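# Place only the full electrode boxes flat on platform

## Task

Several boxes of welding electrodes look identical. At least one is full and the rest are partly used, which cannot be seen from outside. Every full box must end up lying flat on the low platform, and none of the partly used boxes may be on it.

## Robot and tools

Robot: two arms on a table. left_arm carries a left hand and right_arm a right hand; the left hand mirrors the right one. Each hand has index, middle and ring fingers plus a thumb, 16 motors per hand. Since the boxes look the same, the full ones can only be told apart by weight, for example by lifting each and comparing joint torques or how much the arm sags.

Scene frame: origin at table-top height, midway between the nominal arm bases. +z is up, +x points out over the table, +y toward left_arm. Measured bases: left_arm at (+0.004, +0.308, +0.048) m, right_arm at (+0.006, -0.282, +0.010) m, both nearly unrotated. A two-camera stand is fixed to the floor behind the arms.

Tool execute_actions(actions, cameras). actions is a list of actions, run in order; each action lasts 0.5 s and is a table of up to 15 rows, one per 1/30 s step. If fewer than 15 rows are given, the last row repeats. Every row is one list of 48 numbers in [-1, 1] covering both arms: left arm dx, dy, dz, rx, ry, rz; left hand 16 motor numbers; left current_limit; left speed; then the same 24 numbers for the right arm and hand.

Arm numbers are offsets, not poses. dx, dy, dz, rx, ry, rz move that arm's hand point relative to its Hand target as it stood when the action began, along scene-frame axes, rotating about the target's position. Scale: 1.0 equals 0.6 m or 180 degrees; rx, ry, rz form a single rotation vector. Within one action every row is measured from that same start, so rows do not accumulate; successive actions and calls do accumulate. A translation longer than 1.0 is scaled down along its direction. The controller limits commanded orientation to 40 degrees from the measured one per step. The hand often stops short of the target; an all-zero action re-requests it, and any remaining gap can be sent as an extra offset. Under load the elbow sags, so command higher if needed. Tiny moves may not start. To stop pushing into something, set the target back beyond the hand point.

Hand numbers are absolute goals, not offsets; a 0 is a real goal. Order: index_mcp, index_abd, index_pip, index_dip, middle_mcp, middle_abd, middle_pip, middle_dip, ring_mcp, ring_abd, ring_pip, ring_dip, thumb_cmc, thumb_axl, thumb_mcp, thumb_ipl. Each maps linearly between its stops (degrees at +1, at -1; value when straight): finger _mcp (-18, +128; +0.75), _abd (-60, +60; +0.00), _pip (-29, +108; +0.58), _dip (-21, +117; +0.70); thumb_cmc (-20, +120; +0.71), thumb_axl (-27, +140; +0.68), thumb_mcp (-69, +109; +0.23), thumb_ipl (-77, +108; +0.17). Moving toward -1 curls fingers toward the palm, swings _abd away from the thumb, and brings thumb_cmc round in front of the palm. current_limit maps -1..+1 to 0..550 mA (floor 11 mA) for all motors of that hand; speed gives (speed+1)/2 of 8.5 rad/s. Start values: +0.4 and -0.6; the last values sent persist. To leave a hand unchanged, resend its hand_goal, hand_current_limit and hand_speed.

Hand geometry (right hand, hand-point axes): +z runs along straight fingers toward the tips, +x across the palm away from the thumb, +y out of the palm face (palm at y = -0.062). Knuckles at z = -0.017, fingertips about 0.139 m beyond. On the left hand +x points toward the thumb. A rigid mast near the wrist on the palm side (x +0.05 to +0.10, z -0.16 to -0.11, up to y = +0.06) can collide. Fingertips have rubber caps.

cameras: list of names, ["all"] or []; if omitted, images come only when actions is empty. An unknown name invalidates the call. Cameras: cam_head_left, cam_head_right, cam_high, cam_low (672x504), cam_left_wrist, cam_right_wrist (616x616 fisheye).

Tool zoom_image(camera, region): region [x0, y0, x1, y1] in pixels from the top-left, at most 504 wide and high, only for a camera in the newest image set.

Tool finished_scene(scene optional, 1): ends the scene for good; the result must hold without the robot.

Results per arm: end_effector_position (m) and end_effector_quat_wxyz in the scene frame (may be off a few cm), Hand target (base for next offsets), joint velocities (may be omitted when at rest), joint torques (include arm weight; numbers 3 and 4 wrap at ±28 N m), motor temperatures. Per hand motor: hand_goal, hand_measured, hand_current_ma (positive pushes toward -1), hand_state: moving, goal, blocked or overload. A finger grips only while its goal lies past the object's surface.

Avoid: currents of 495 mA or more for 5 s shut a motor down for 10 s; a MOTOR HOT line warns of 85 °C, and at 100 °C the arm drops for 30-60 s (OVER-TEMPERATURE FAULT), so do not hold loads or stretch out while idle or thinking. Never let the hands or arms press on each other. Do not drop boxes, release them while moving, slam or shove hard, or strike fixed objects. Anything falling or left off the table fails the task. Loose objects may occasionally be nudged by outside pushes. The scene keeps running while you think.

Each tool is called after "Request:" by a JSON object that holds its "api" and its "payload", one argument or row to a line.

## Session

Request:
{"api": "execute_actions", "payload": {
  "actions": []
}}

Scene clock: 0.00 s.
left_arm: end_effector_position=(+0.5815, +0.2970, +0.2646) hand_goal=(+0.754, +0.000, +0.576, +0.696, +0.754, +0.000, +0.576, +0.696, +0.754, +0.000, +0.576, +0.696, +0.714, +0.678, +0.226, +0.168) hand_measured=(+0.754, +0.000, +0.576, +0.696, +0.754, +0.000, +0.576, +0.696, +0.754, +0.000, +0.576, +0.696, +0.714, +0.678, +0.226, +0.168) hand_current_ma=(+0, +0, +0, +0, +0, +0, +0, +0, +0, +0, +0, +0, +0, +0, +0, +0) hand_state=(goal, goal, goal, goal, goal, goal, goal, goal, goal, goal, goal, goal, goal, goal, goal, goal) hand_current_limit=0.40 hand_speed=-0.60 end_effector_quat_wxyz=(-0.068, +0.978, -0.196, -0.016) | right_arm: end_effector_position=(+0.3935, -0.2369, +0.2657) hand_goal=(+0.754, +0.000, +0.576, +0.696, +0.754, +0.000, +0.576, +0.696, +0.754, +0.000, +0.576, +0.696, +0.714, +0.678, +0.226, +0.168) hand_measured=(+0.754, +0.000, +0.576, +0.696, +0.754, +0.000, +0.576, +0.696, +0.754, +0.000, +0.576, +0.696, +0.714, +0.678, +0.226, +0.168) hand_current_ma=(+0, +0, +0, +0, +0, +0, +0, +0, +0, +0, +0, +0, +0, +0, +0, +0) hand_state=(goal, goal, goal, goal, goal, goal, goal, goal, goal, goal, goal, goal, goal, goal, goal, goal) hand_current_limit=0.40 hand_speed=-0.60 end_effector_quat_wxyz=(-0.239, +0.924, +0.203, +0.218)
Joint positions: left_arm=[0.086 1.905 1.926 -1.585 -0.139 2.054] | right_arm=[0.032 1.075 1.09 -1.166 -0.523 1.344]
Joint velocities: within noise
Joint torques (N m): no reading
Motor temperatures (°C): left_arm=[32 31 28 28 28 30] | right_arm=[28 26 29 27 28 29]
Heat: left arm: hottest waist 32 °C; right arm: hottest elbow 29 °C.
Hand target: left_arm +0.5875, +0.2975, +0.2755; -0.072, +0.978, -0.195, -0.002 | right_arm +0.3996, -0.2364, +0.2765; -0.237, +0.922, +0.205, +0.229

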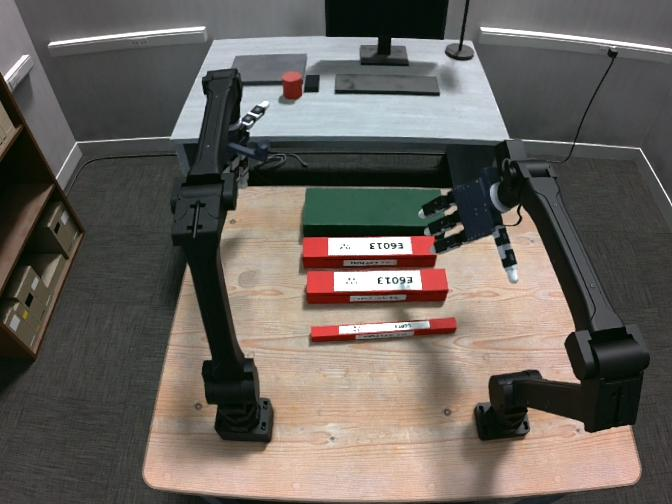

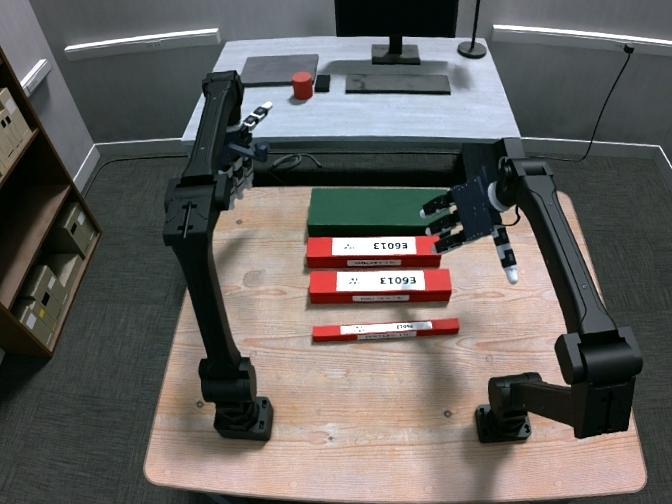

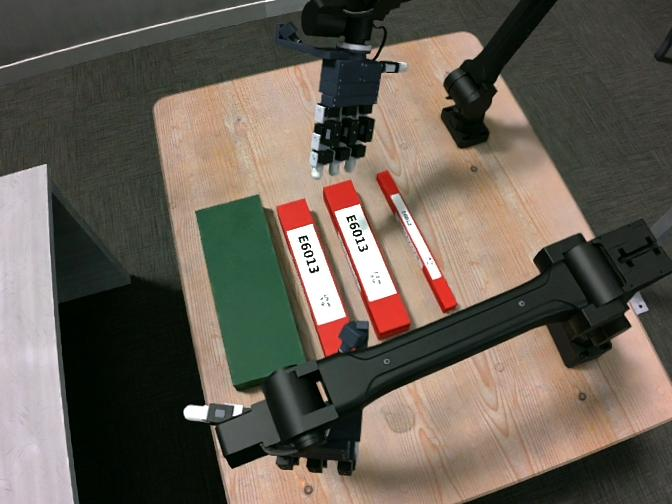

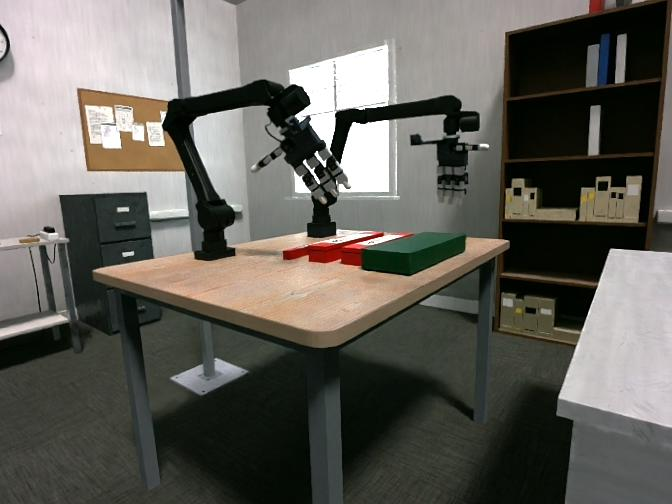

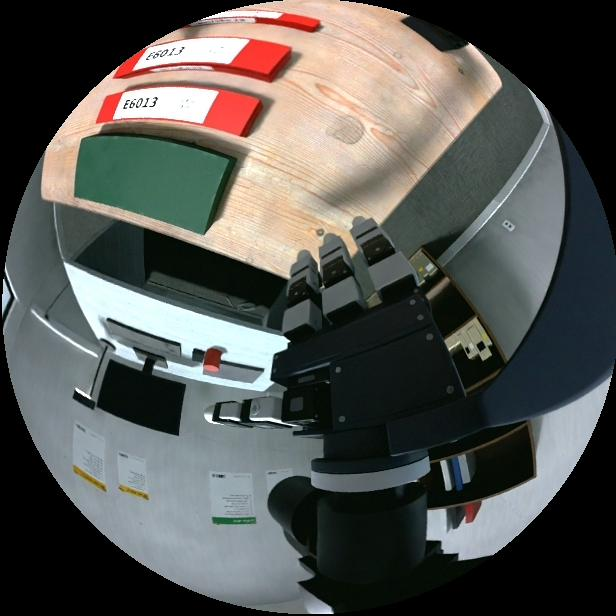

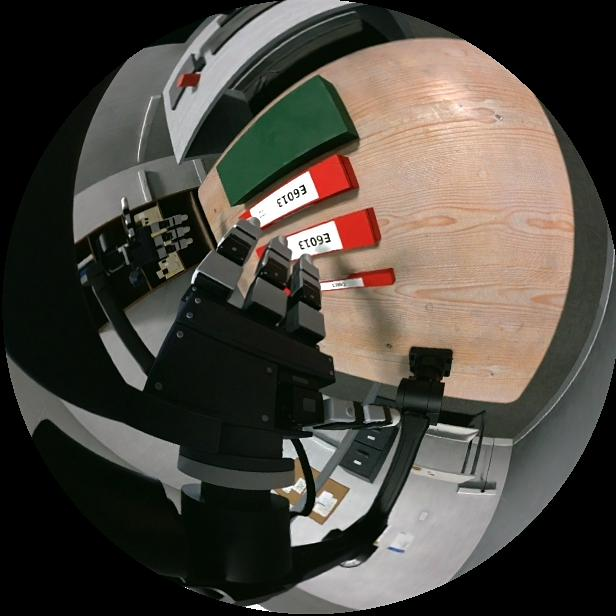

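Request:
{"api": "zoom_image", "payload": {
  "camera": "cam_head_left",
  "region": [290, 180, 480, 350]
}}

Request:
{"api": "zoom_image", "payload": {
  "camera": "cam_high",
  "region": [320, 170, 470, 340]
}}

Request:
{"api": "zoom_image", "payload": {
  "camera": "cam_high",
  "region": [180, 170, 350, 400]
}}

Scaled by 2.653.

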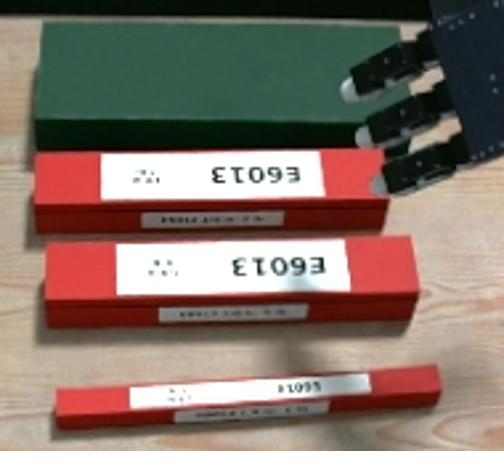

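Scaled by 2.965.

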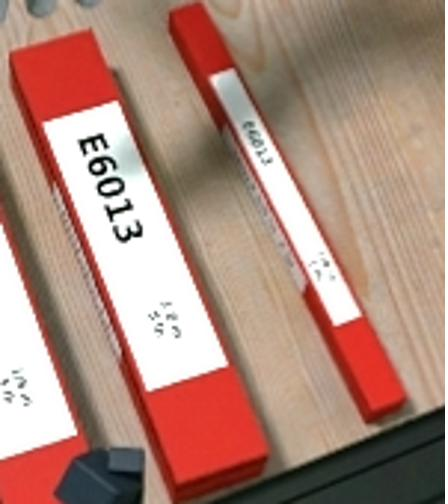

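Scaled by 2.191.

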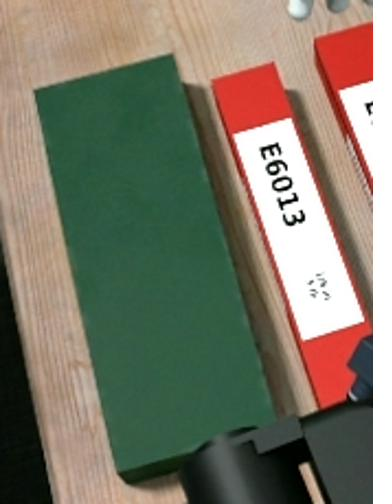

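Request:
{"api": "zoom_image", "payload": {
  "camera": "cam_high",
  "region": [360, 260, 400, 300]
}}

Request:
{"api": "zoom_image", "payload": {
  "camera": "cam_high",
  "region": [310, 280, 340, 310]
}}

Request:
{"api": "zoom_image", "payload": {
  "camera": "cam_left_wrist",
  "region": [110, 20, 300, 140]
}}

Request:
{"api": "zoom_image", "payload": {
  "camera": "cam_right_wrist",
  "region": [230, 150, 410, 310]
}}

Request:
{"api": "zoom_image", "payload": {
  "camera": "cam_low",
  "region": [200, 180, 520, 320]
}}

Scaled by 12.600.

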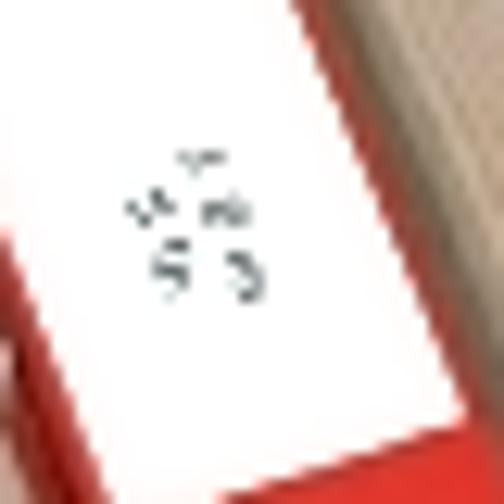

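Scaled by 16.800.

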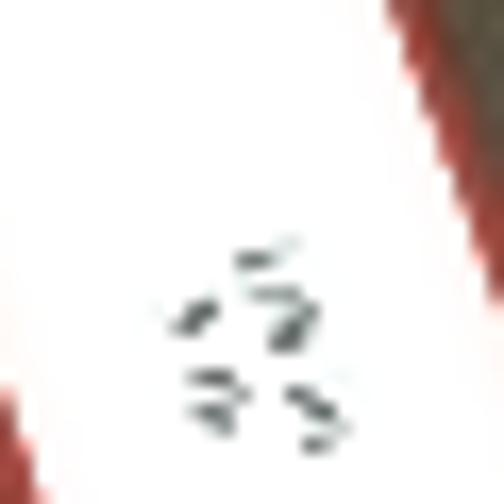

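Scaled by 2.653 from the camera's 616x616 image, which has a finer 880x880 frame.

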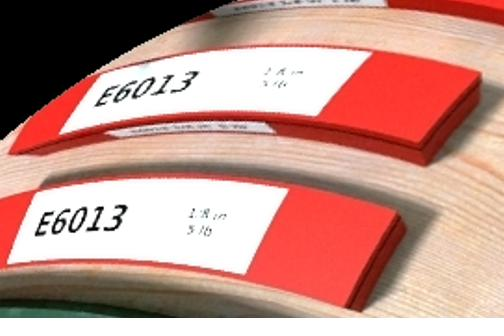

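Scaled by 2.800 from the camera's 616x616 image, which has a finer 880x880 frame.

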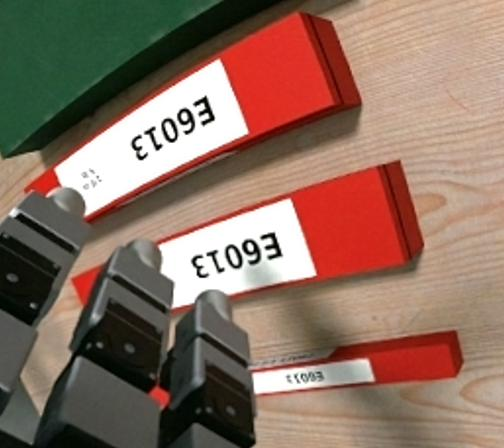

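Scaled by 1.575.

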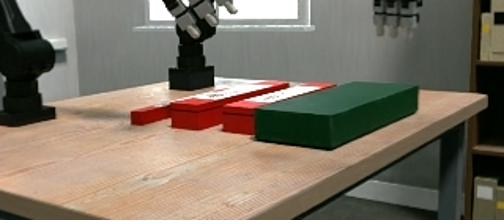

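Request:
{"api": "zoom_image", "payload": {
  "camera": "cam_left_wrist",
  "region": [170, 85, 210, 125]
}}

Request:
{"api": "zoom_image", "payload": {
  "camera": "cam_left_wrist",
  "region": [200, 30, 240, 70]
}}

Request:
{"api": "zoom_image", "payload": {
  "camera": "cam_left_wrist",
  "region": [180, 0, 340, 60]
}}

Request:
{"api": "zoom_image", "payload": {
  "camera": "cam_head_right",
  "region": [330, 320, 460, 345]
}}

Scaled by 12.600 from the camera's 616x616 image, which has a finer 880x880 frame.

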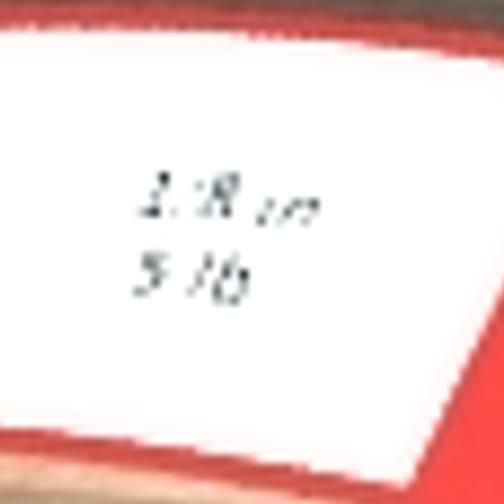

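Scaled by 12.600 from the camera's 616x616 image, which has a finer 880x880 frame.

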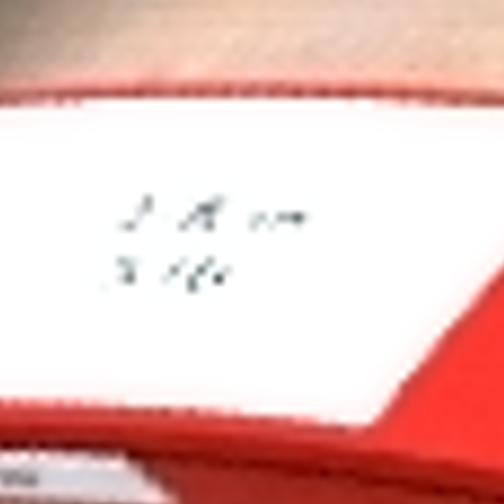

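Scaled by 3.150 from the camera's 616x616 image, which has a finer 880x880 frame.

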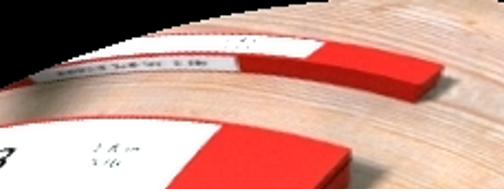

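Scaled by 3.877.

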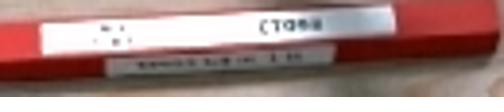

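Request:
{"api": "execute_actions", "payload": {
  "actions": [
    [[-0.094,-0.0073,0.006,-0.08,0.0135,0.03,1,0,1,0.7,1,0,1,0.7,-0.48,0,-0.74,0,0.714,0.678,0.226,0.168,0.4,-0.6,-0.024,-0.036,0.03,-0.0997,0.0393,0.0533,1,0,1,0.7,1,0,1,0.7,-0.48,0,-0.74,0,0.714,0.678,0.226,0.168,0.4,-0.6]],
    [[-0.094,-0.0073,0.006,-0.08,0.0135,0.03,1,0,1,0.7,1,0,1,0.7,-0.48,0,-0.74,0,0.714,0.678,0.226,0.168,0.4,-0.6,-0.024,-0.036,0.03,-0.0997,0.0393,0.0533,1,0,1,0.7,1,0,1,0.7,-0.48,0,-0.74,0,0.714,0.678,0.226,0.168,0.4,-0.6]],
    [[-0.094,-0.0073,0.006,-0.08,0.0135,0.03,1,0,1,0.7,1,0,1,0.7,-0.48,0,-0.74,0,0.714,0.678,0.226,0.168,0.4,-0.6,0,0,0,0,0,0.125,1,0,1,0.7,1,0,1,0.7,-0.48,0,-0.74,0,0.714,0.678,0.226,0.168,0.4,-0.6]],
    [[-0.094,-0.0073,0.006,-0.08,0.0135,0.03,1,0,1,0.7,1,0,1,0.7,-0.48,0,-0.74,0,0.714,0.678,0.226,0.168,0.4,-0.6,0,0,0,0,0,0.125,1,0,1,0.7,1,0,1,0.7,-0.48,0,-0.74,0,0.714,0.678,0.226,0.168,0.4,-0.6]]
  ],
  "cameras": ["all"]
}}

Scene clock: 33.07 s.
left_arm: end_effector_position=(+0.3659, +0.2776, +0.2834) hand_goal=(+1.000, +0.000, +1.000, +0.700, +1.000, +0.000, +1.000, +0.700, -0.480, +0.000, -0.740, +0.000, +0.714, +0.678, +0.226, +0.168) hand_measured=(+1.000, +0.000, +0.998, +0.698, +1.000, +0.000, +0.998, +0.698, -0.458, +0.000, -0.728, +0.004, +0.720, +0.678, +0.224, +0.168) hand_current_ma=(+0, +0, +0, +0, +0, +0, +0, +0, +10, +0, +3, +0, +1, +0, +0, +0) hand_state=(goal, goal, goal, goal, goal, goal, goal, goal, blocked, goal, goal, goal, goal, goal, goal, goal) hand_current_limit=0.40 hand_speed=-0.60 end_effector_quat_wxyz=(+0.404, +0.914, +0.040, -0.005) | right_arm: end_effector_position=(+0.3727, -0.2766, +0.3122) hand_goal=(+1.000, +0.000, +1.000, +0.700, +1.000, +0.000, +1.000, +0.700, -0.480, +0.000, -0.740, +0.000, +0.714, +0.678, +0.226, +0.168) hand_measured=(+0.990, +0.000, +0.994, +0.698, +0.990, +0.000, +0.994, +0.698, -0.458, +0.000, -0.728, +0.002, +0.714, +0.678, +0.222, +0.168) hand_current_ma=(-31, +0, -17, -5, -27, +0, -16, -5, +77, +0, +32, +6, +0, -1, -10, -1) hand_state=(goal, goal, goal, goal, goal, goal, goal, goal, blocked, goal, goal, goal, goal, goal, goal, goal) hand_current_limit=0.40 hand_speed=-0.60 end_effector_quat_wxyz=(+0.007, +0.710, +0.704, +0.006)
Joint positions: left_arm=[0.436 1.451 1.028 -1.556 0.748 2.082] | right_arm=[0.048 1.072 1.209 -1.689 0.004 0.115]
Joint torques (N m): left_arm=[2.49 -12.16 6.43 -0.69 0.9 0.4] | right_arm=[-1.14 -4.78 8.32 -0.01 -0.15 -0.1]
Heat: left arm: hottest waist 32 °C; right arm: hottest elbow 32 °C.
Hand target: left_arm +0.3619, +0.2800, +0.2900; +0.422, +0.906, +0.002, +0.000 | right_arm +0.3706, -0.2795, +0.3125; -0.001, +0.707, +0.707, +0.000
Off the commanded pose: left_arm 0.008 m, 5 deg | right_arm 0.004 m, 1 deg.
joint sent to its limit (left arm) — joint 6 (wrist roll), upper limit. The joint targets are off in orientation, not in position.
joint sent to its limit (right arm) — joint 4 (wrist pitch), lower limit. The joint targets still meet the commanded pose.

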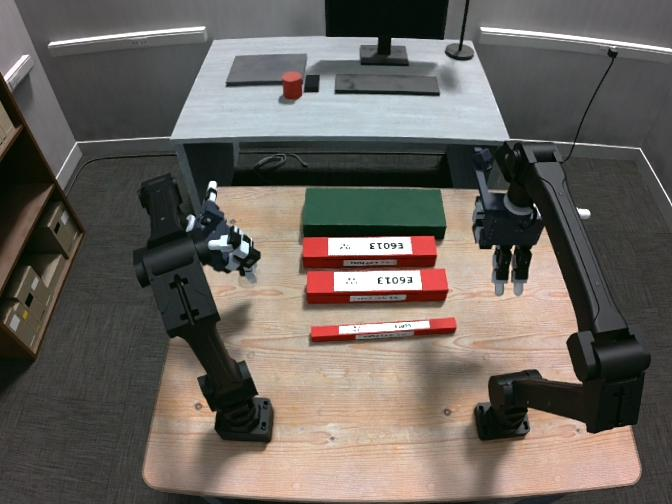

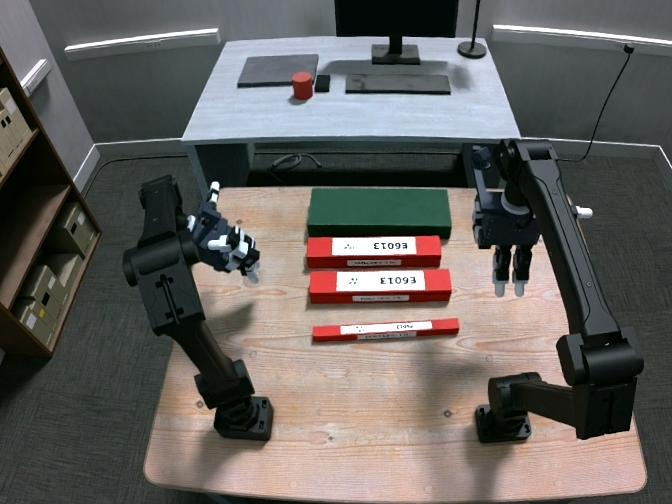

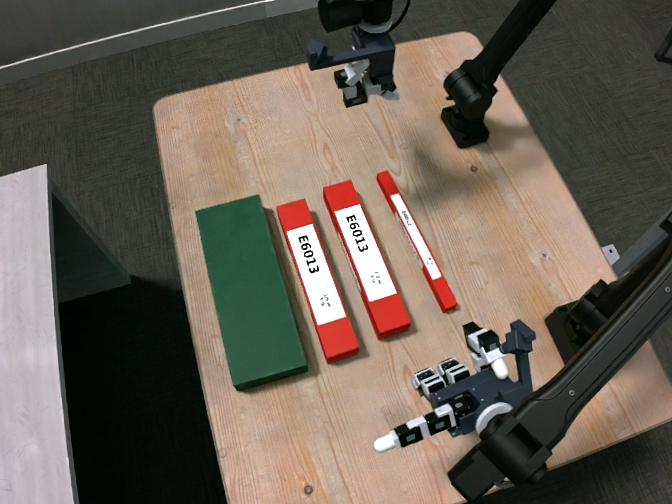

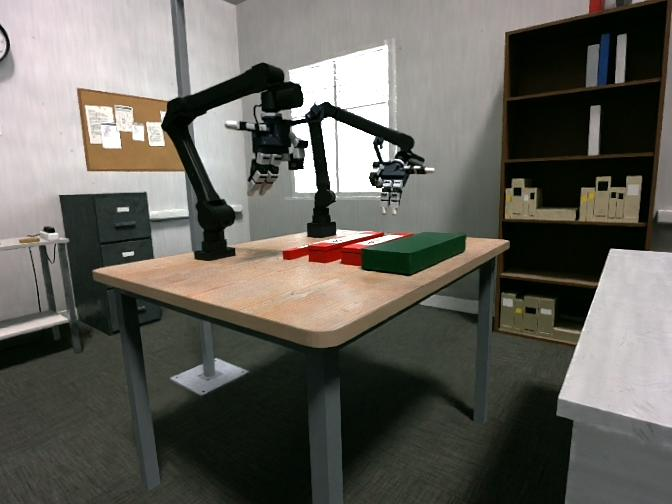

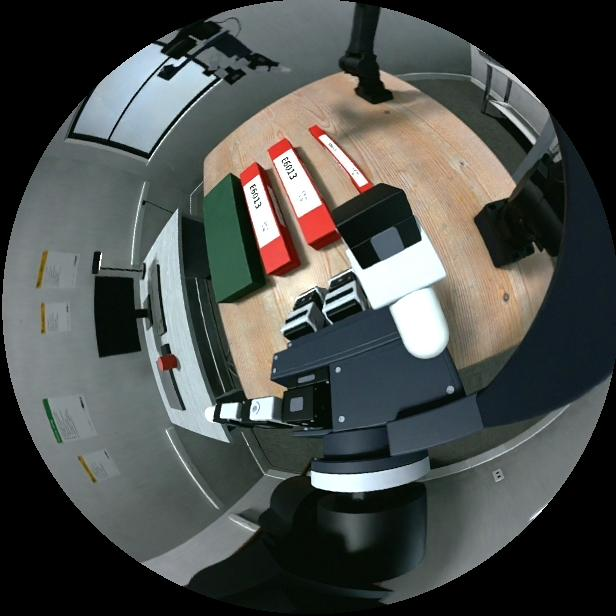

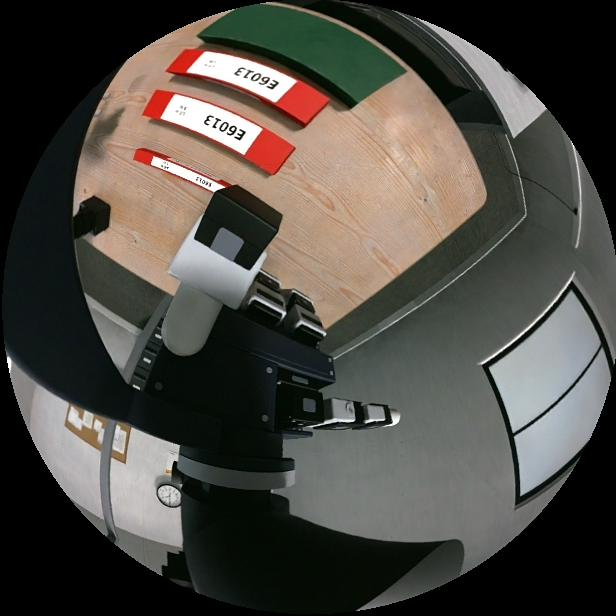

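Request:
{"api": "execute_actions", "payload": {
  "actions": [
    [[0,0,0,0,0,0,1,0,1,0.7,1,0,1,0.7,-0.48,0,-0.74,0,0.714,0.678,0.226,0.168,0.4,-0.6,0,0,0,0,0,0.125,1,0,1,0.7,1,0,1,0.7,-0.48,0,-0.74,0,0.714,0.678,0.226,0.168,0.4,-0.6]],
    [[0,0,0,0,0,0,1,0,1,0.7,1,0,1,0.7,-0.48,0,-0.74,0,0.714,0.678,0.226,0.168,0.4,-0.6,0,0,0,0,0,0.125,1,0,1,0.7,1,0,1,0.7,-0.48,0,-0.74,0,0.714,0.678,0.226,0.168,0.4,-0.6]],
    [[0,0,0,0,0,0,1,0,1,0.7,1,0,1,0.7,-0.48,0,-0.74,0,0.714,0.678,0.226,0.168,0.4,-0.6,0,0,0,0,0,0.125,1,0,1,0.7,1,0,1,0.7,-0.48,0,-0.74,0,0.714,0.678,0.226,0.168,0.4,-0.6]],
    [[0,0,0,0,0,0,1,0,1,0.7,1,0,1,0.7,-0.48,0,-0.74,0,0.714,0.678,0.226,0.168,0.4,-0.6,0,0,0,0,0,0.125,1,0,1,0.7,1,0,1,0.7,-0.48,0,-0.74,0,0.714,0.678,0.226,0.168,0.4,-0.6]],
    [[0,0,0,0,0,0,1,0,1,0.7,1,0,1,0.7,-0.48,0,-0.74,0,0.714,0.678,0.226,0.168,0.4,-0.6,0,0,-0.01,0.0925,0,0,1,0,1,0.7,1,0,1,0.7,-0.48,0,-0.74,0,0.714,0.678,0.226,0.168,0.4,-0.6]],
    [[0,0,0,0,0,0,1,0,1,0.7,1,0,1,0.7,-0.48,0,-0.74,0,0.714,0.678,0.226,0.168,0.4,-0.6,0,0,-0.01,0.0925,0,0,1,0,1,0.7,1,0,1,0.7,-0.48,0,-0.74,0,0.714,0.678,0.226,0.168,0.4,-0.6]],
    [[0,0,0,0,0,0,1,0,1,0.7,1,0,1,0.7,-0.48,0,-0.74,0,0.714,0.678,0.226,0.168,0.4,-0.6,0,0,-0.01,0.0925,0,0,1,0,1,0.7,1,0,1,0.7,-0.48,0,-0.74,0,0.714,0.678,0.226,0.168,0.4,-0.6]]
  ],
  "cameras": ["all"]
}}

Scene clock: 38.47 s.
left_arm: end_effector_position=(+0.3659, +0.2776, +0.2834) hand_goal=(+1.000, +0.000, +1.000, +0.700, +1.000, +0.000, +1.000, +0.700, -0.480, +0.000, -0.740, +0.000, +0.714, +0.678, +0.226, +0.168) hand_measured=(+1.000, +0.000, +0.998, +0.698, +1.000, +0.000, +0.998, +0.698, -0.458, +0.000, -0.728, +0.004, +0.720, +0.678, +0.224, +0.168) hand_current_ma=(+0, +0, +0, +0, +0, +0, +0, +0, +10, +0, +3, +0, +1, +0, +0, +0) hand_state=(goal, goal, goal, goal, goal, goal, goal, goal, blocked, goal, goal, goal, goal, goal, goal, goal) hand_current_limit=0.40 hand_speed=-0.60 end_effector_quat_wxyz=(+0.404, +0.914, +0.040, -0.005) | right_arm: end_effector_position=(+0.3725, -0.2762, +0.2979) hand_goal=(+1.000, +0.000, +1.000, +0.700, +1.000, +0.000, +1.000, +0.700, -0.480, +0.000, -0.740, +0.000, +0.714, +0.678, +0.226, +0.168) hand_measured=(+1.000, +0.000, +0.996, +0.698, +1.000, +0.000, +0.996, +0.698, -0.458, +0.000, -0.728, +0.002, +0.718, +0.678, +0.222, +0.168) hand_current_ma=(+0, +0, -8, -5, +0, +0, -7, -5, +77, +0, +32, +6, +11, -1, -10, -1) hand_state=(goal, goal, goal, goal, goal, goal, goal, goal, blocked, goal, goal, goal, goal, goal, goal, goal) hand_current_limit=0.40 hand_speed=-0.60 end_effector_quat_wxyz=(+0.012, +0.059, +0.921, +0.385)
Joint positions: left_arm=[0.436 1.451 1.028 -1.556 0.748 2.082] | right_arm=[-0.55 1.4 1.144 -1.686 -0.716 -2.073]
Joint torques (N m): left_arm=[2.55 -12.22 6.41 -0.7 0.9 0.41] | right_arm=[-0.91 -7.18 7.04 -0.77 -1.2 -0.14]
Heat: left arm: hottest waist 32 °C; right arm: hottest elbow 32 °C.
Hand target: left_arm +0.3619, +0.2800, +0.2900; +0.422, +0.906, +0.002, +0.000 | right_arm +0.3707, -0.2795, +0.2945; +0.000, -0.001, +0.907, +0.421
Off the commanded pose: left_arm 0.008 m, 5 deg | right_arm 0.005 m, 8 deg.
joint sent to its limit (left arm) — joint 6 (wrist roll), upper limit. The joint targets are off in orientation, not in position.
joint sent to its limit (right arm) — joint 6 (wrist roll), lower limit. The joint targets are off in orientation, not in position.

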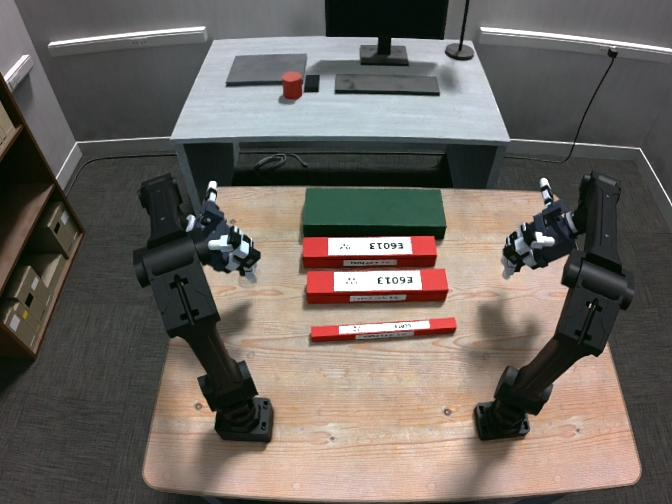

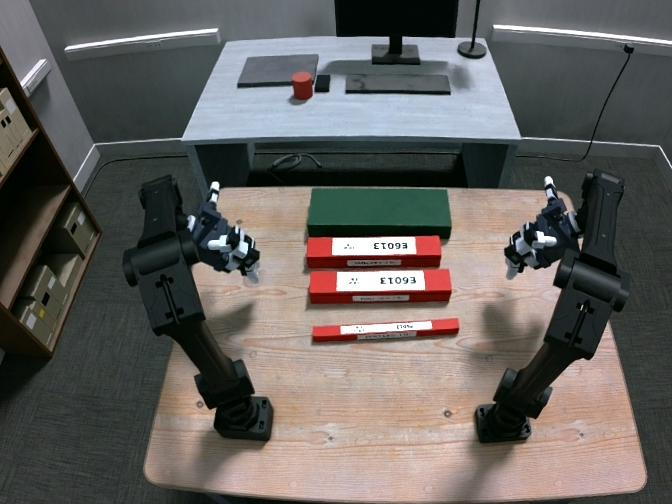

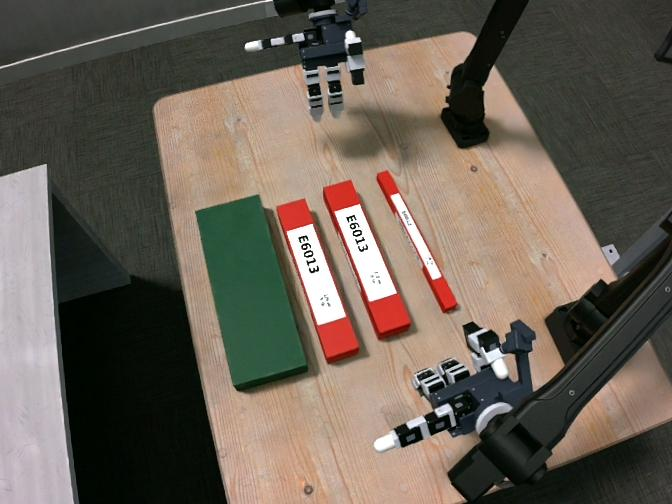

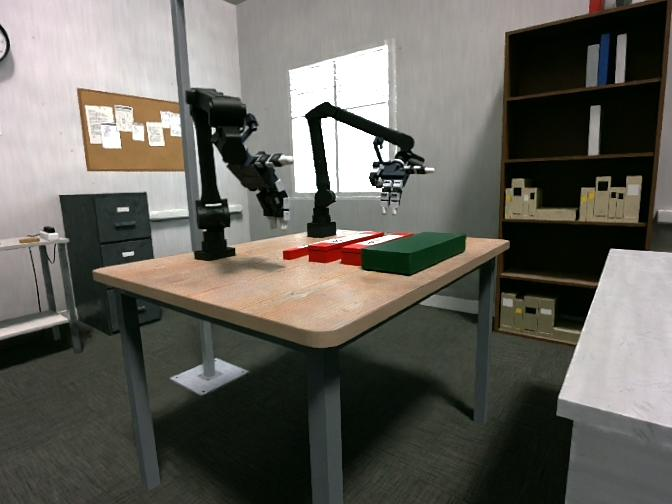

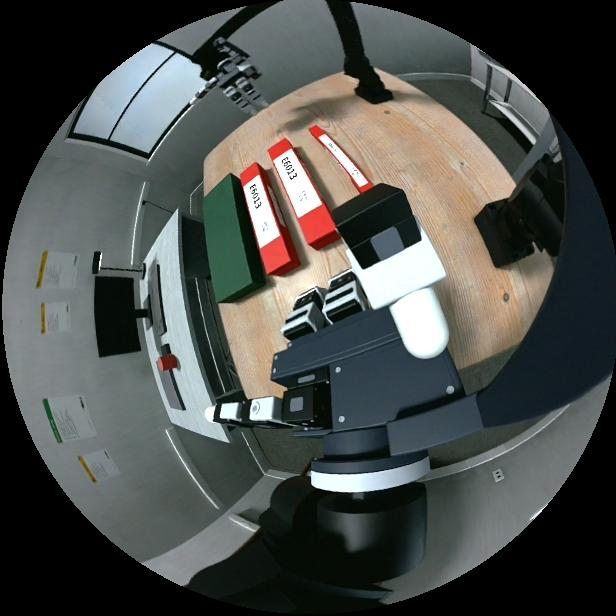

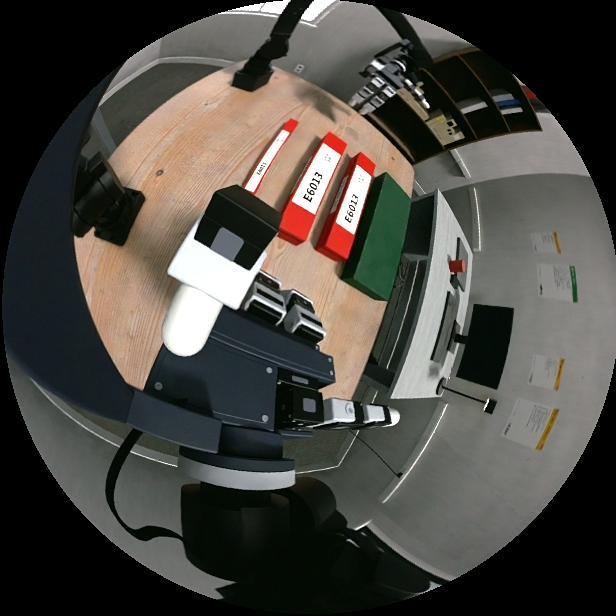

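Request:
{"api": "zoom_image", "payload": {
  "camera": "cam_head_left",
  "region": [470, 210, 600, 300]
}}

Request:
{"api": "zoom_image", "payload": {
  "camera": "cam_head_left",
  "region": [190, 210, 320, 300]
}}

Scaled by 3.877.

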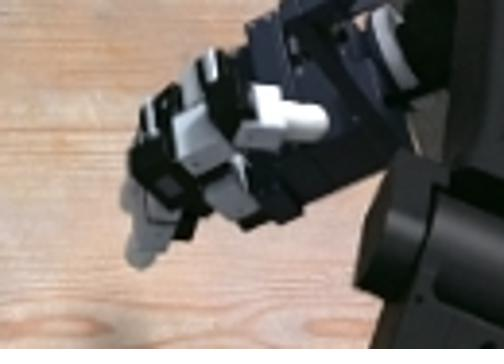

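Scaled by 3.877.

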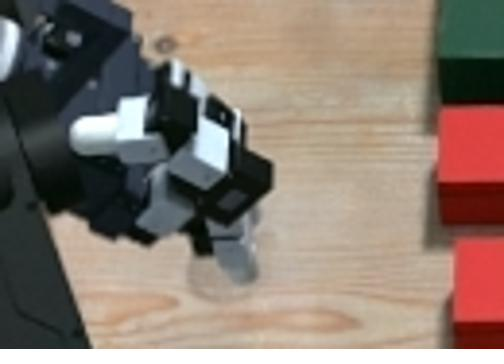

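Request:
{"api": "execute_actions", "payload": {
  "actions": [
    [[0.0045,-0.042,-0.036,0,0,0,1,0,1,0.7,1,0,1,0.7,-0.48,0,-0.74,0,0.714,0.678,0.226,0.168,0.4,-0.6,0.003,0.042,-0.043,0,0,0,1,0,1,0.7,1,0,1,0.7,-0.48,0,-0.74,0,0.714,0.678,0.226,0.168,0.4,-0.6]],
    [[0.0045,-0.042,-0.036,0,0,0,1,0,1,0.7,1,0,1,0.7,-0.48,0,-0.74,0,0.714,0.678,0.226,0.168,0.4,-0.6,0.003,0.042,-0.043,0,0,0,1,0,1,0.7,1,0,1,0.7,-0.48,0,-0.74,0,0.714,0.678,0.226,0.168,0.4,-0.6]],
    [[0.0045,-0.042,-0.036,0,0,0,1,0,1,0.7,1,0,1,0.7,-0.48,0,-0.74,0,0.714,0.678,0.226,0.168,0.4,-0.6,0.003,0.042,-0.043,0,0,0,1,0,1,0.7,1,0,1,0.7,-0.48,0,-0.74,0,0.714,0.678,0.226,0.168,0.4,-0.6]],
    [[0.0045,-0.042,-0.036,0,0,0,1,0,1,0.7,1,0,1,0.7,-0.48,0,-0.74,0,0.714,0.678,0.226,0.168,0.4,-0.6,0.003,0.042,-0.043,0,0,0,1,0,1,0.7,1,0,1,0.7,-0.48,0,-0.74,0,0.714,0.678,0.226,0.168,0.4,-0.6]]
  ],
  "cameras": ["cam_head_left","cam_high","cam_low","cam_left_wrist","cam_right_wrist"]
}}

Request:
{"api": "zoom_image", "payload": {
  "camera": "cam_head_left",
  "region": [210, 200, 340, 330]
}}

Request:
{"api": "zoom_image", "payload": {
  "camera": "cam_head_left",
  "region": [420, 200, 550, 330]
}}

Request:
{"api": "zoom_image", "payload": {
  "camera": "cam_low",
  "region": [200, 180, 440, 300]
}}

Scene clock: 46.63 s.
left_arm: end_effector_position=(+0.3709, +0.1813, +0.2088) hand_goal=(+1.000, +0.000, +1.000, +0.700, +1.000, +0.000, +1.000, +0.700, -0.480, +0.000, -0.740, +0.000, +0.714, +0.678, +0.226, +0.168) hand_measured=(+1.000, +0.000, +0.998, +0.698, +1.000, +0.000, +0.998, +0.698, -0.458, +0.000, -0.728, +0.004, +0.720, +0.678, +0.224, +0.168) hand_current_ma=(+0, +0, +0, +0, +0, +0, +0, +0, +10, +0, +3, +0, +1, +0, +0, +0) hand_state=(goal, goal, goal, goal, goal, goal, goal, goal, blocked, goal, goal, goal, goal, goal, goal, goal) hand_current_limit=0.40 hand_speed=-0.60 end_effector_quat_wxyz=(+0.420, +0.907, -0.004, +0.007) | right_arm: end_effector_position=(+0.3763, -0.1817, +0.1975) hand_goal=(+1.000, +0.000, +1.000, +0.700, +1.000, +0.000, +1.000, +0.700, -0.480, +0.000, -0.740, +0.000, +0.714, +0.678, +0.226, +0.168) hand_measured=(+1.000, +0.000, +0.998, +0.698, +1.000, +0.000, +0.998, +0.698, -0.458, +0.000, -0.728, +0.002, +0.718, +0.678, +0.222, +0.168) hand_current_ma=(+0, +0, -6, -5, +0, +0, -6, -5, +77, +0, +32, +6, +11, -1, -10, -1) hand_state=(goal, goal, goal, goal, goal, goal, goal, goal, blocked, goal, goal, goal, goal, goal, goal, goal) hand_current_limit=0.40 hand_speed=-0.60 end_effector_quat_wxyz=(+0.007, -0.005, +0.907, +0.420)
Joint positions: left_arm=[0.174 1.494 0.837 -1.103 0.852 1.84] | right_arm=[-0.303 1.485 0.909 -1.259 -0.836 -1.945]
Joint torques (N m): left_arm=[1.14 -9.29 5.97 0.42 1.02 0.13] | right_arm=[0.44 -6.95 6.31 0.23 -1.34 0.17]
Heat: left arm: hottest shoulder 33 °C; right arm: hottest elbow 33 °C.
Hand target: left_arm +0.3727, +0.1791, +0.2036; +0.422, +0.906, +0.002, +0.000 | right_arm +0.3779, -0.1788, +0.1913; +0.000, +0.000, +0.907, +0.421
Off the commanded pose: left_arm 0.006 m, 1 deg | right_arm 0.007 m, 1 deg.
Images, in order (width x height): cam_head_left 672x504, cam_high 672x504, cam_low 672x504, cam_left_wrist 616x616, cam_right_wrist 616x616.

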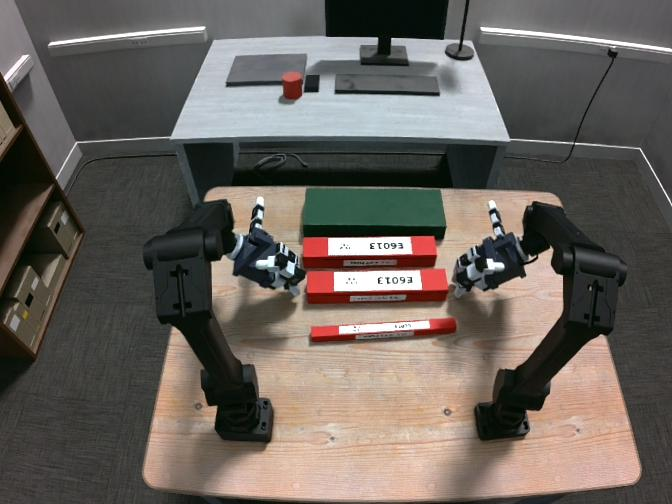

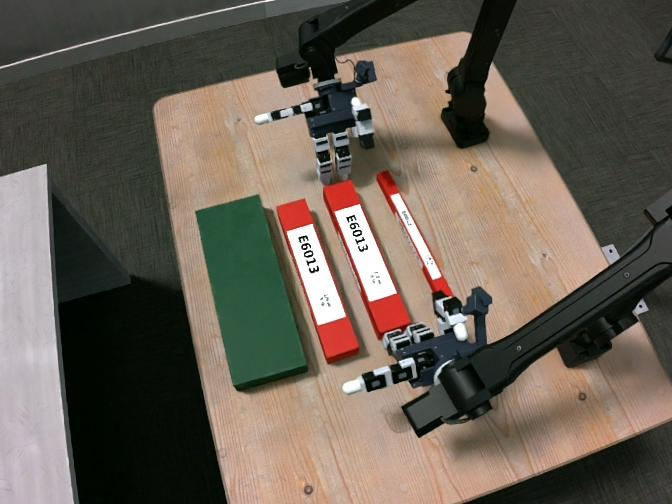

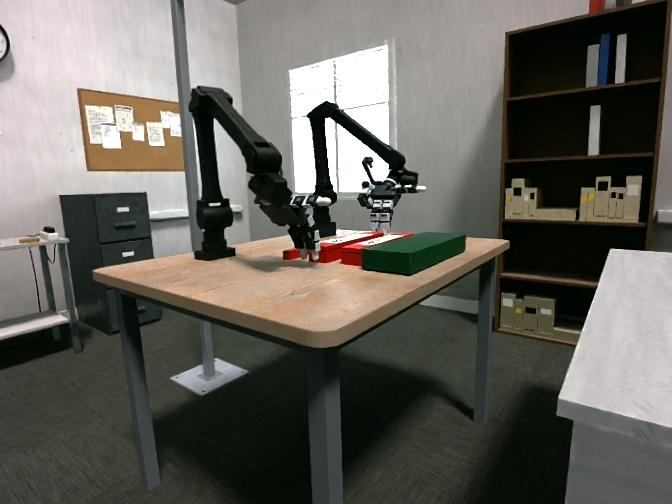

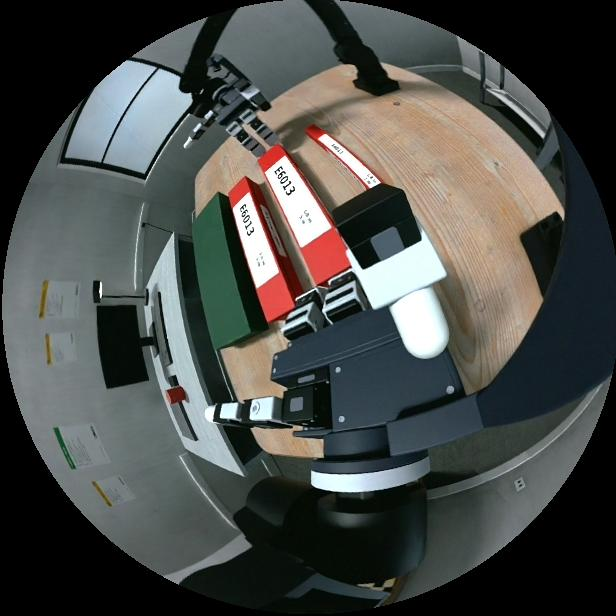

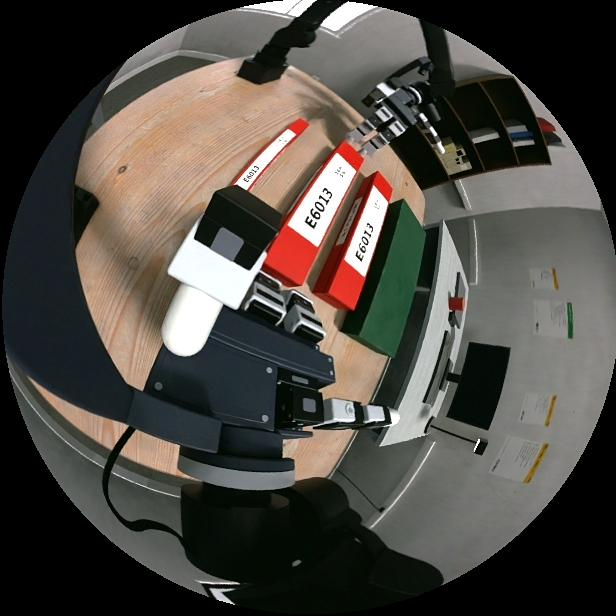

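Scaled by 3.877.

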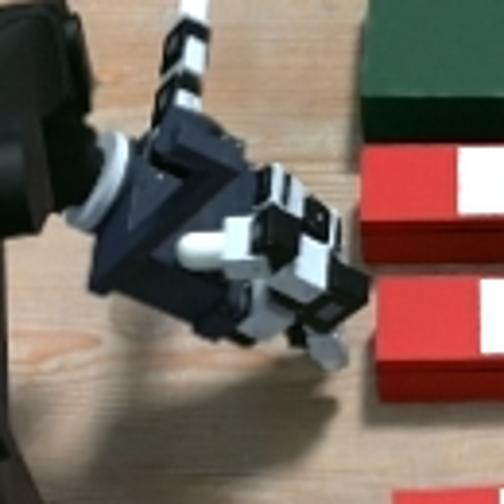

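Scaled by 3.877.

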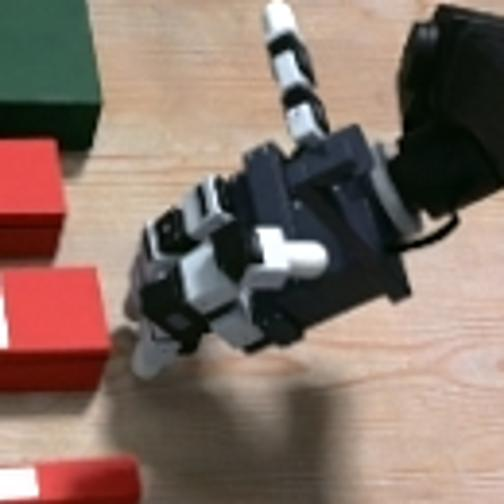

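Scaled by 2.100.

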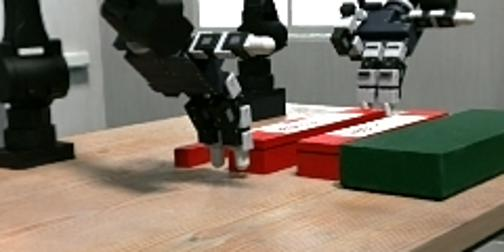

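Request:
{"api": "execute_actions", "payload": {
  "actions": [
    [[-0.008,-0.015,-0.018,0,0,0,1,0,1,0.7,1,0,1,0.7,-0.48,0,-0.74,0,0.714,0.678,0.226,0.168,0.7,-0.6,-0.006,0.013,0,0,0,0,1,0,1,0.7,1,0,1,0.7,-0.48,0,-0.74,0,0.714,0.678,0.226,0.168,0.7,-0.6]],
    [[0,-0.018,0,0,0,0,1,0,1,0.7,1,0,1,0.7,-0.48,0,-0.74,0,0.714,0.678,0.226,0.168,0.7,-0.6,0,0.015,0,0,0,0,1,0,1,0.7,1,0,1,0.7,-0.48,0,-0.74,0,0.714,0.678,0.226,0.168,0.7,-0.6]]
  ],
  "cameras": ["cam_head_left","cam_high"]
}}

Request:
{"api": "zoom_image", "payload": {
  "camera": "cam_head_left",
  "region": [210, 200, 340, 330]
}}

Request:
{"api": "zoom_image", "payload": {
  "camera": "cam_head_left",
  "region": [420, 200, 550, 330]
}}

Scene clock: 49.07 s.
left_arm: end_effector_position=(+0.3682, +0.1628, +0.1958) hand_goal=(+1.000, +0.000, +1.000, +0.700, +1.000, +0.000, +1.000, +0.700, -0.480, +0.000, -0.740, +0.000, +0.714, +0.678, +0.226, +0.168) hand_measured=(+1.000, +0.000, +1.000, +0.700, +1.000, +0.000, +0.998, +0.698, -0.458, +0.000, -0.728, +0.004, +0.720, +0.678, +0.224, +0.168) hand_current_ma=(+0, +0, +0, +0, +0, +0, +0, +0, +10, +0, +3, +0, +1, +0, +0, +0) hand_state=(goal, goal, goal, goal, goal, goal, goal, goal, blocked, goal, goal, goal, goal, goal, goal, goal) hand_current_limit=0.70 hand_speed=-0.60 end_effector_quat_wxyz=(+0.421, +0.907, +0.000, +0.005) | right_arm: end_effector_position=(+0.3752, -0.1658, +0.1894) hand_goal=(+1.000, +0.000, +1.000, +0.700, +1.000, +0.000, +1.000, +0.700, -0.480, +0.000, -0.740, +0.000, +0.714, +0.678, +0.226, +0.168) hand_measured=(+1.000, +0.000, +0.998, +0.698, +1.000, +0.000, +0.998, +0.698, -0.458, +0.000, -0.728, +0.002, +0.718, +0.678, +0.222, +0.168) hand_current_ma=(+0, +0, -6, -5, +0, +0, -6, -5, +77, +0, +32, +6, +12, -1, -10, -1) hand_state=(goal, goal, goal, goal, goal, goal, goal, goal, blocked, goal, goal, goal, goal, goal, goal, goal) hand_current_limit=0.70 hand_speed=-0.60 end_effector_quat_wxyz=(-0.003, +0.001, +0.906, +0.422)
Joint positions: left_arm=[0.123 1.494 0.796 -1.005 0.861 1.756] | right_arm=[-0.26 1.485 0.883 -1.21 -0.847 -1.88]
Joint torques (N m): left_arm=[0.79 -9.88 5.63 0.54 1.03 0.12] | right_arm=[0.62 -8.64 6.08 0.27 -1.35 0.16]
Heat: left arm: hottest waist 32 °C; right arm: hottest elbow 33 °C.
Hand target: left_arm +0.3680, +0.1594, +0.1929; +0.422, +0.906, +0.002, +0.000 | right_arm +0.3742, -0.1620, +0.1913; -0.001, +0.000, +0.907, +0.421
Off the commanded pose: left_arm 0.005 m, 1 deg | right_arm 0.004 m, 0 deg.
Images, in order (width x height): cam_head_left 672x504, cam_high 672x504.

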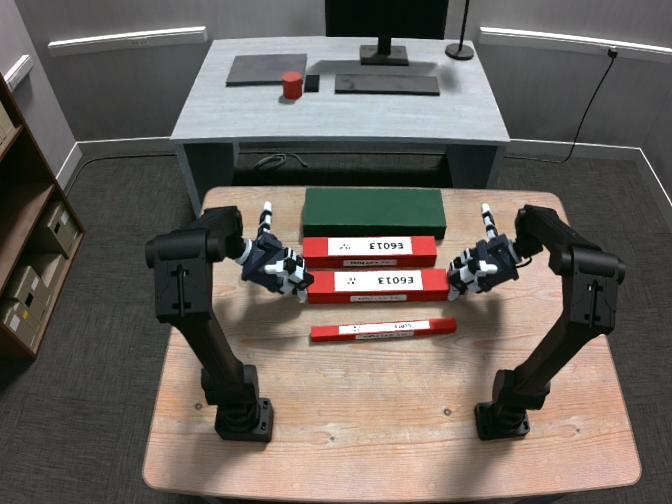

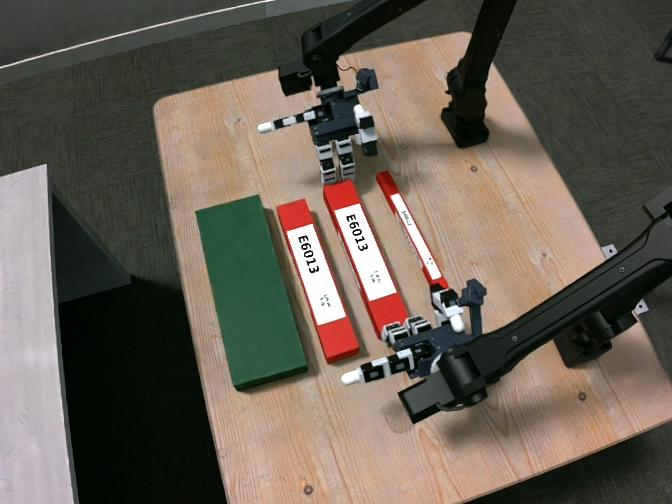

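Scaled by 3.877.

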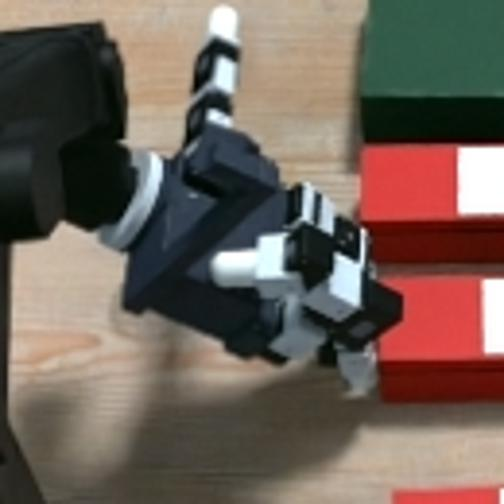

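Scaled by 3.877.

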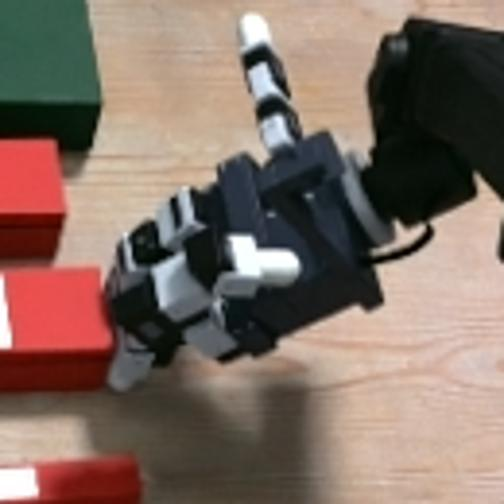

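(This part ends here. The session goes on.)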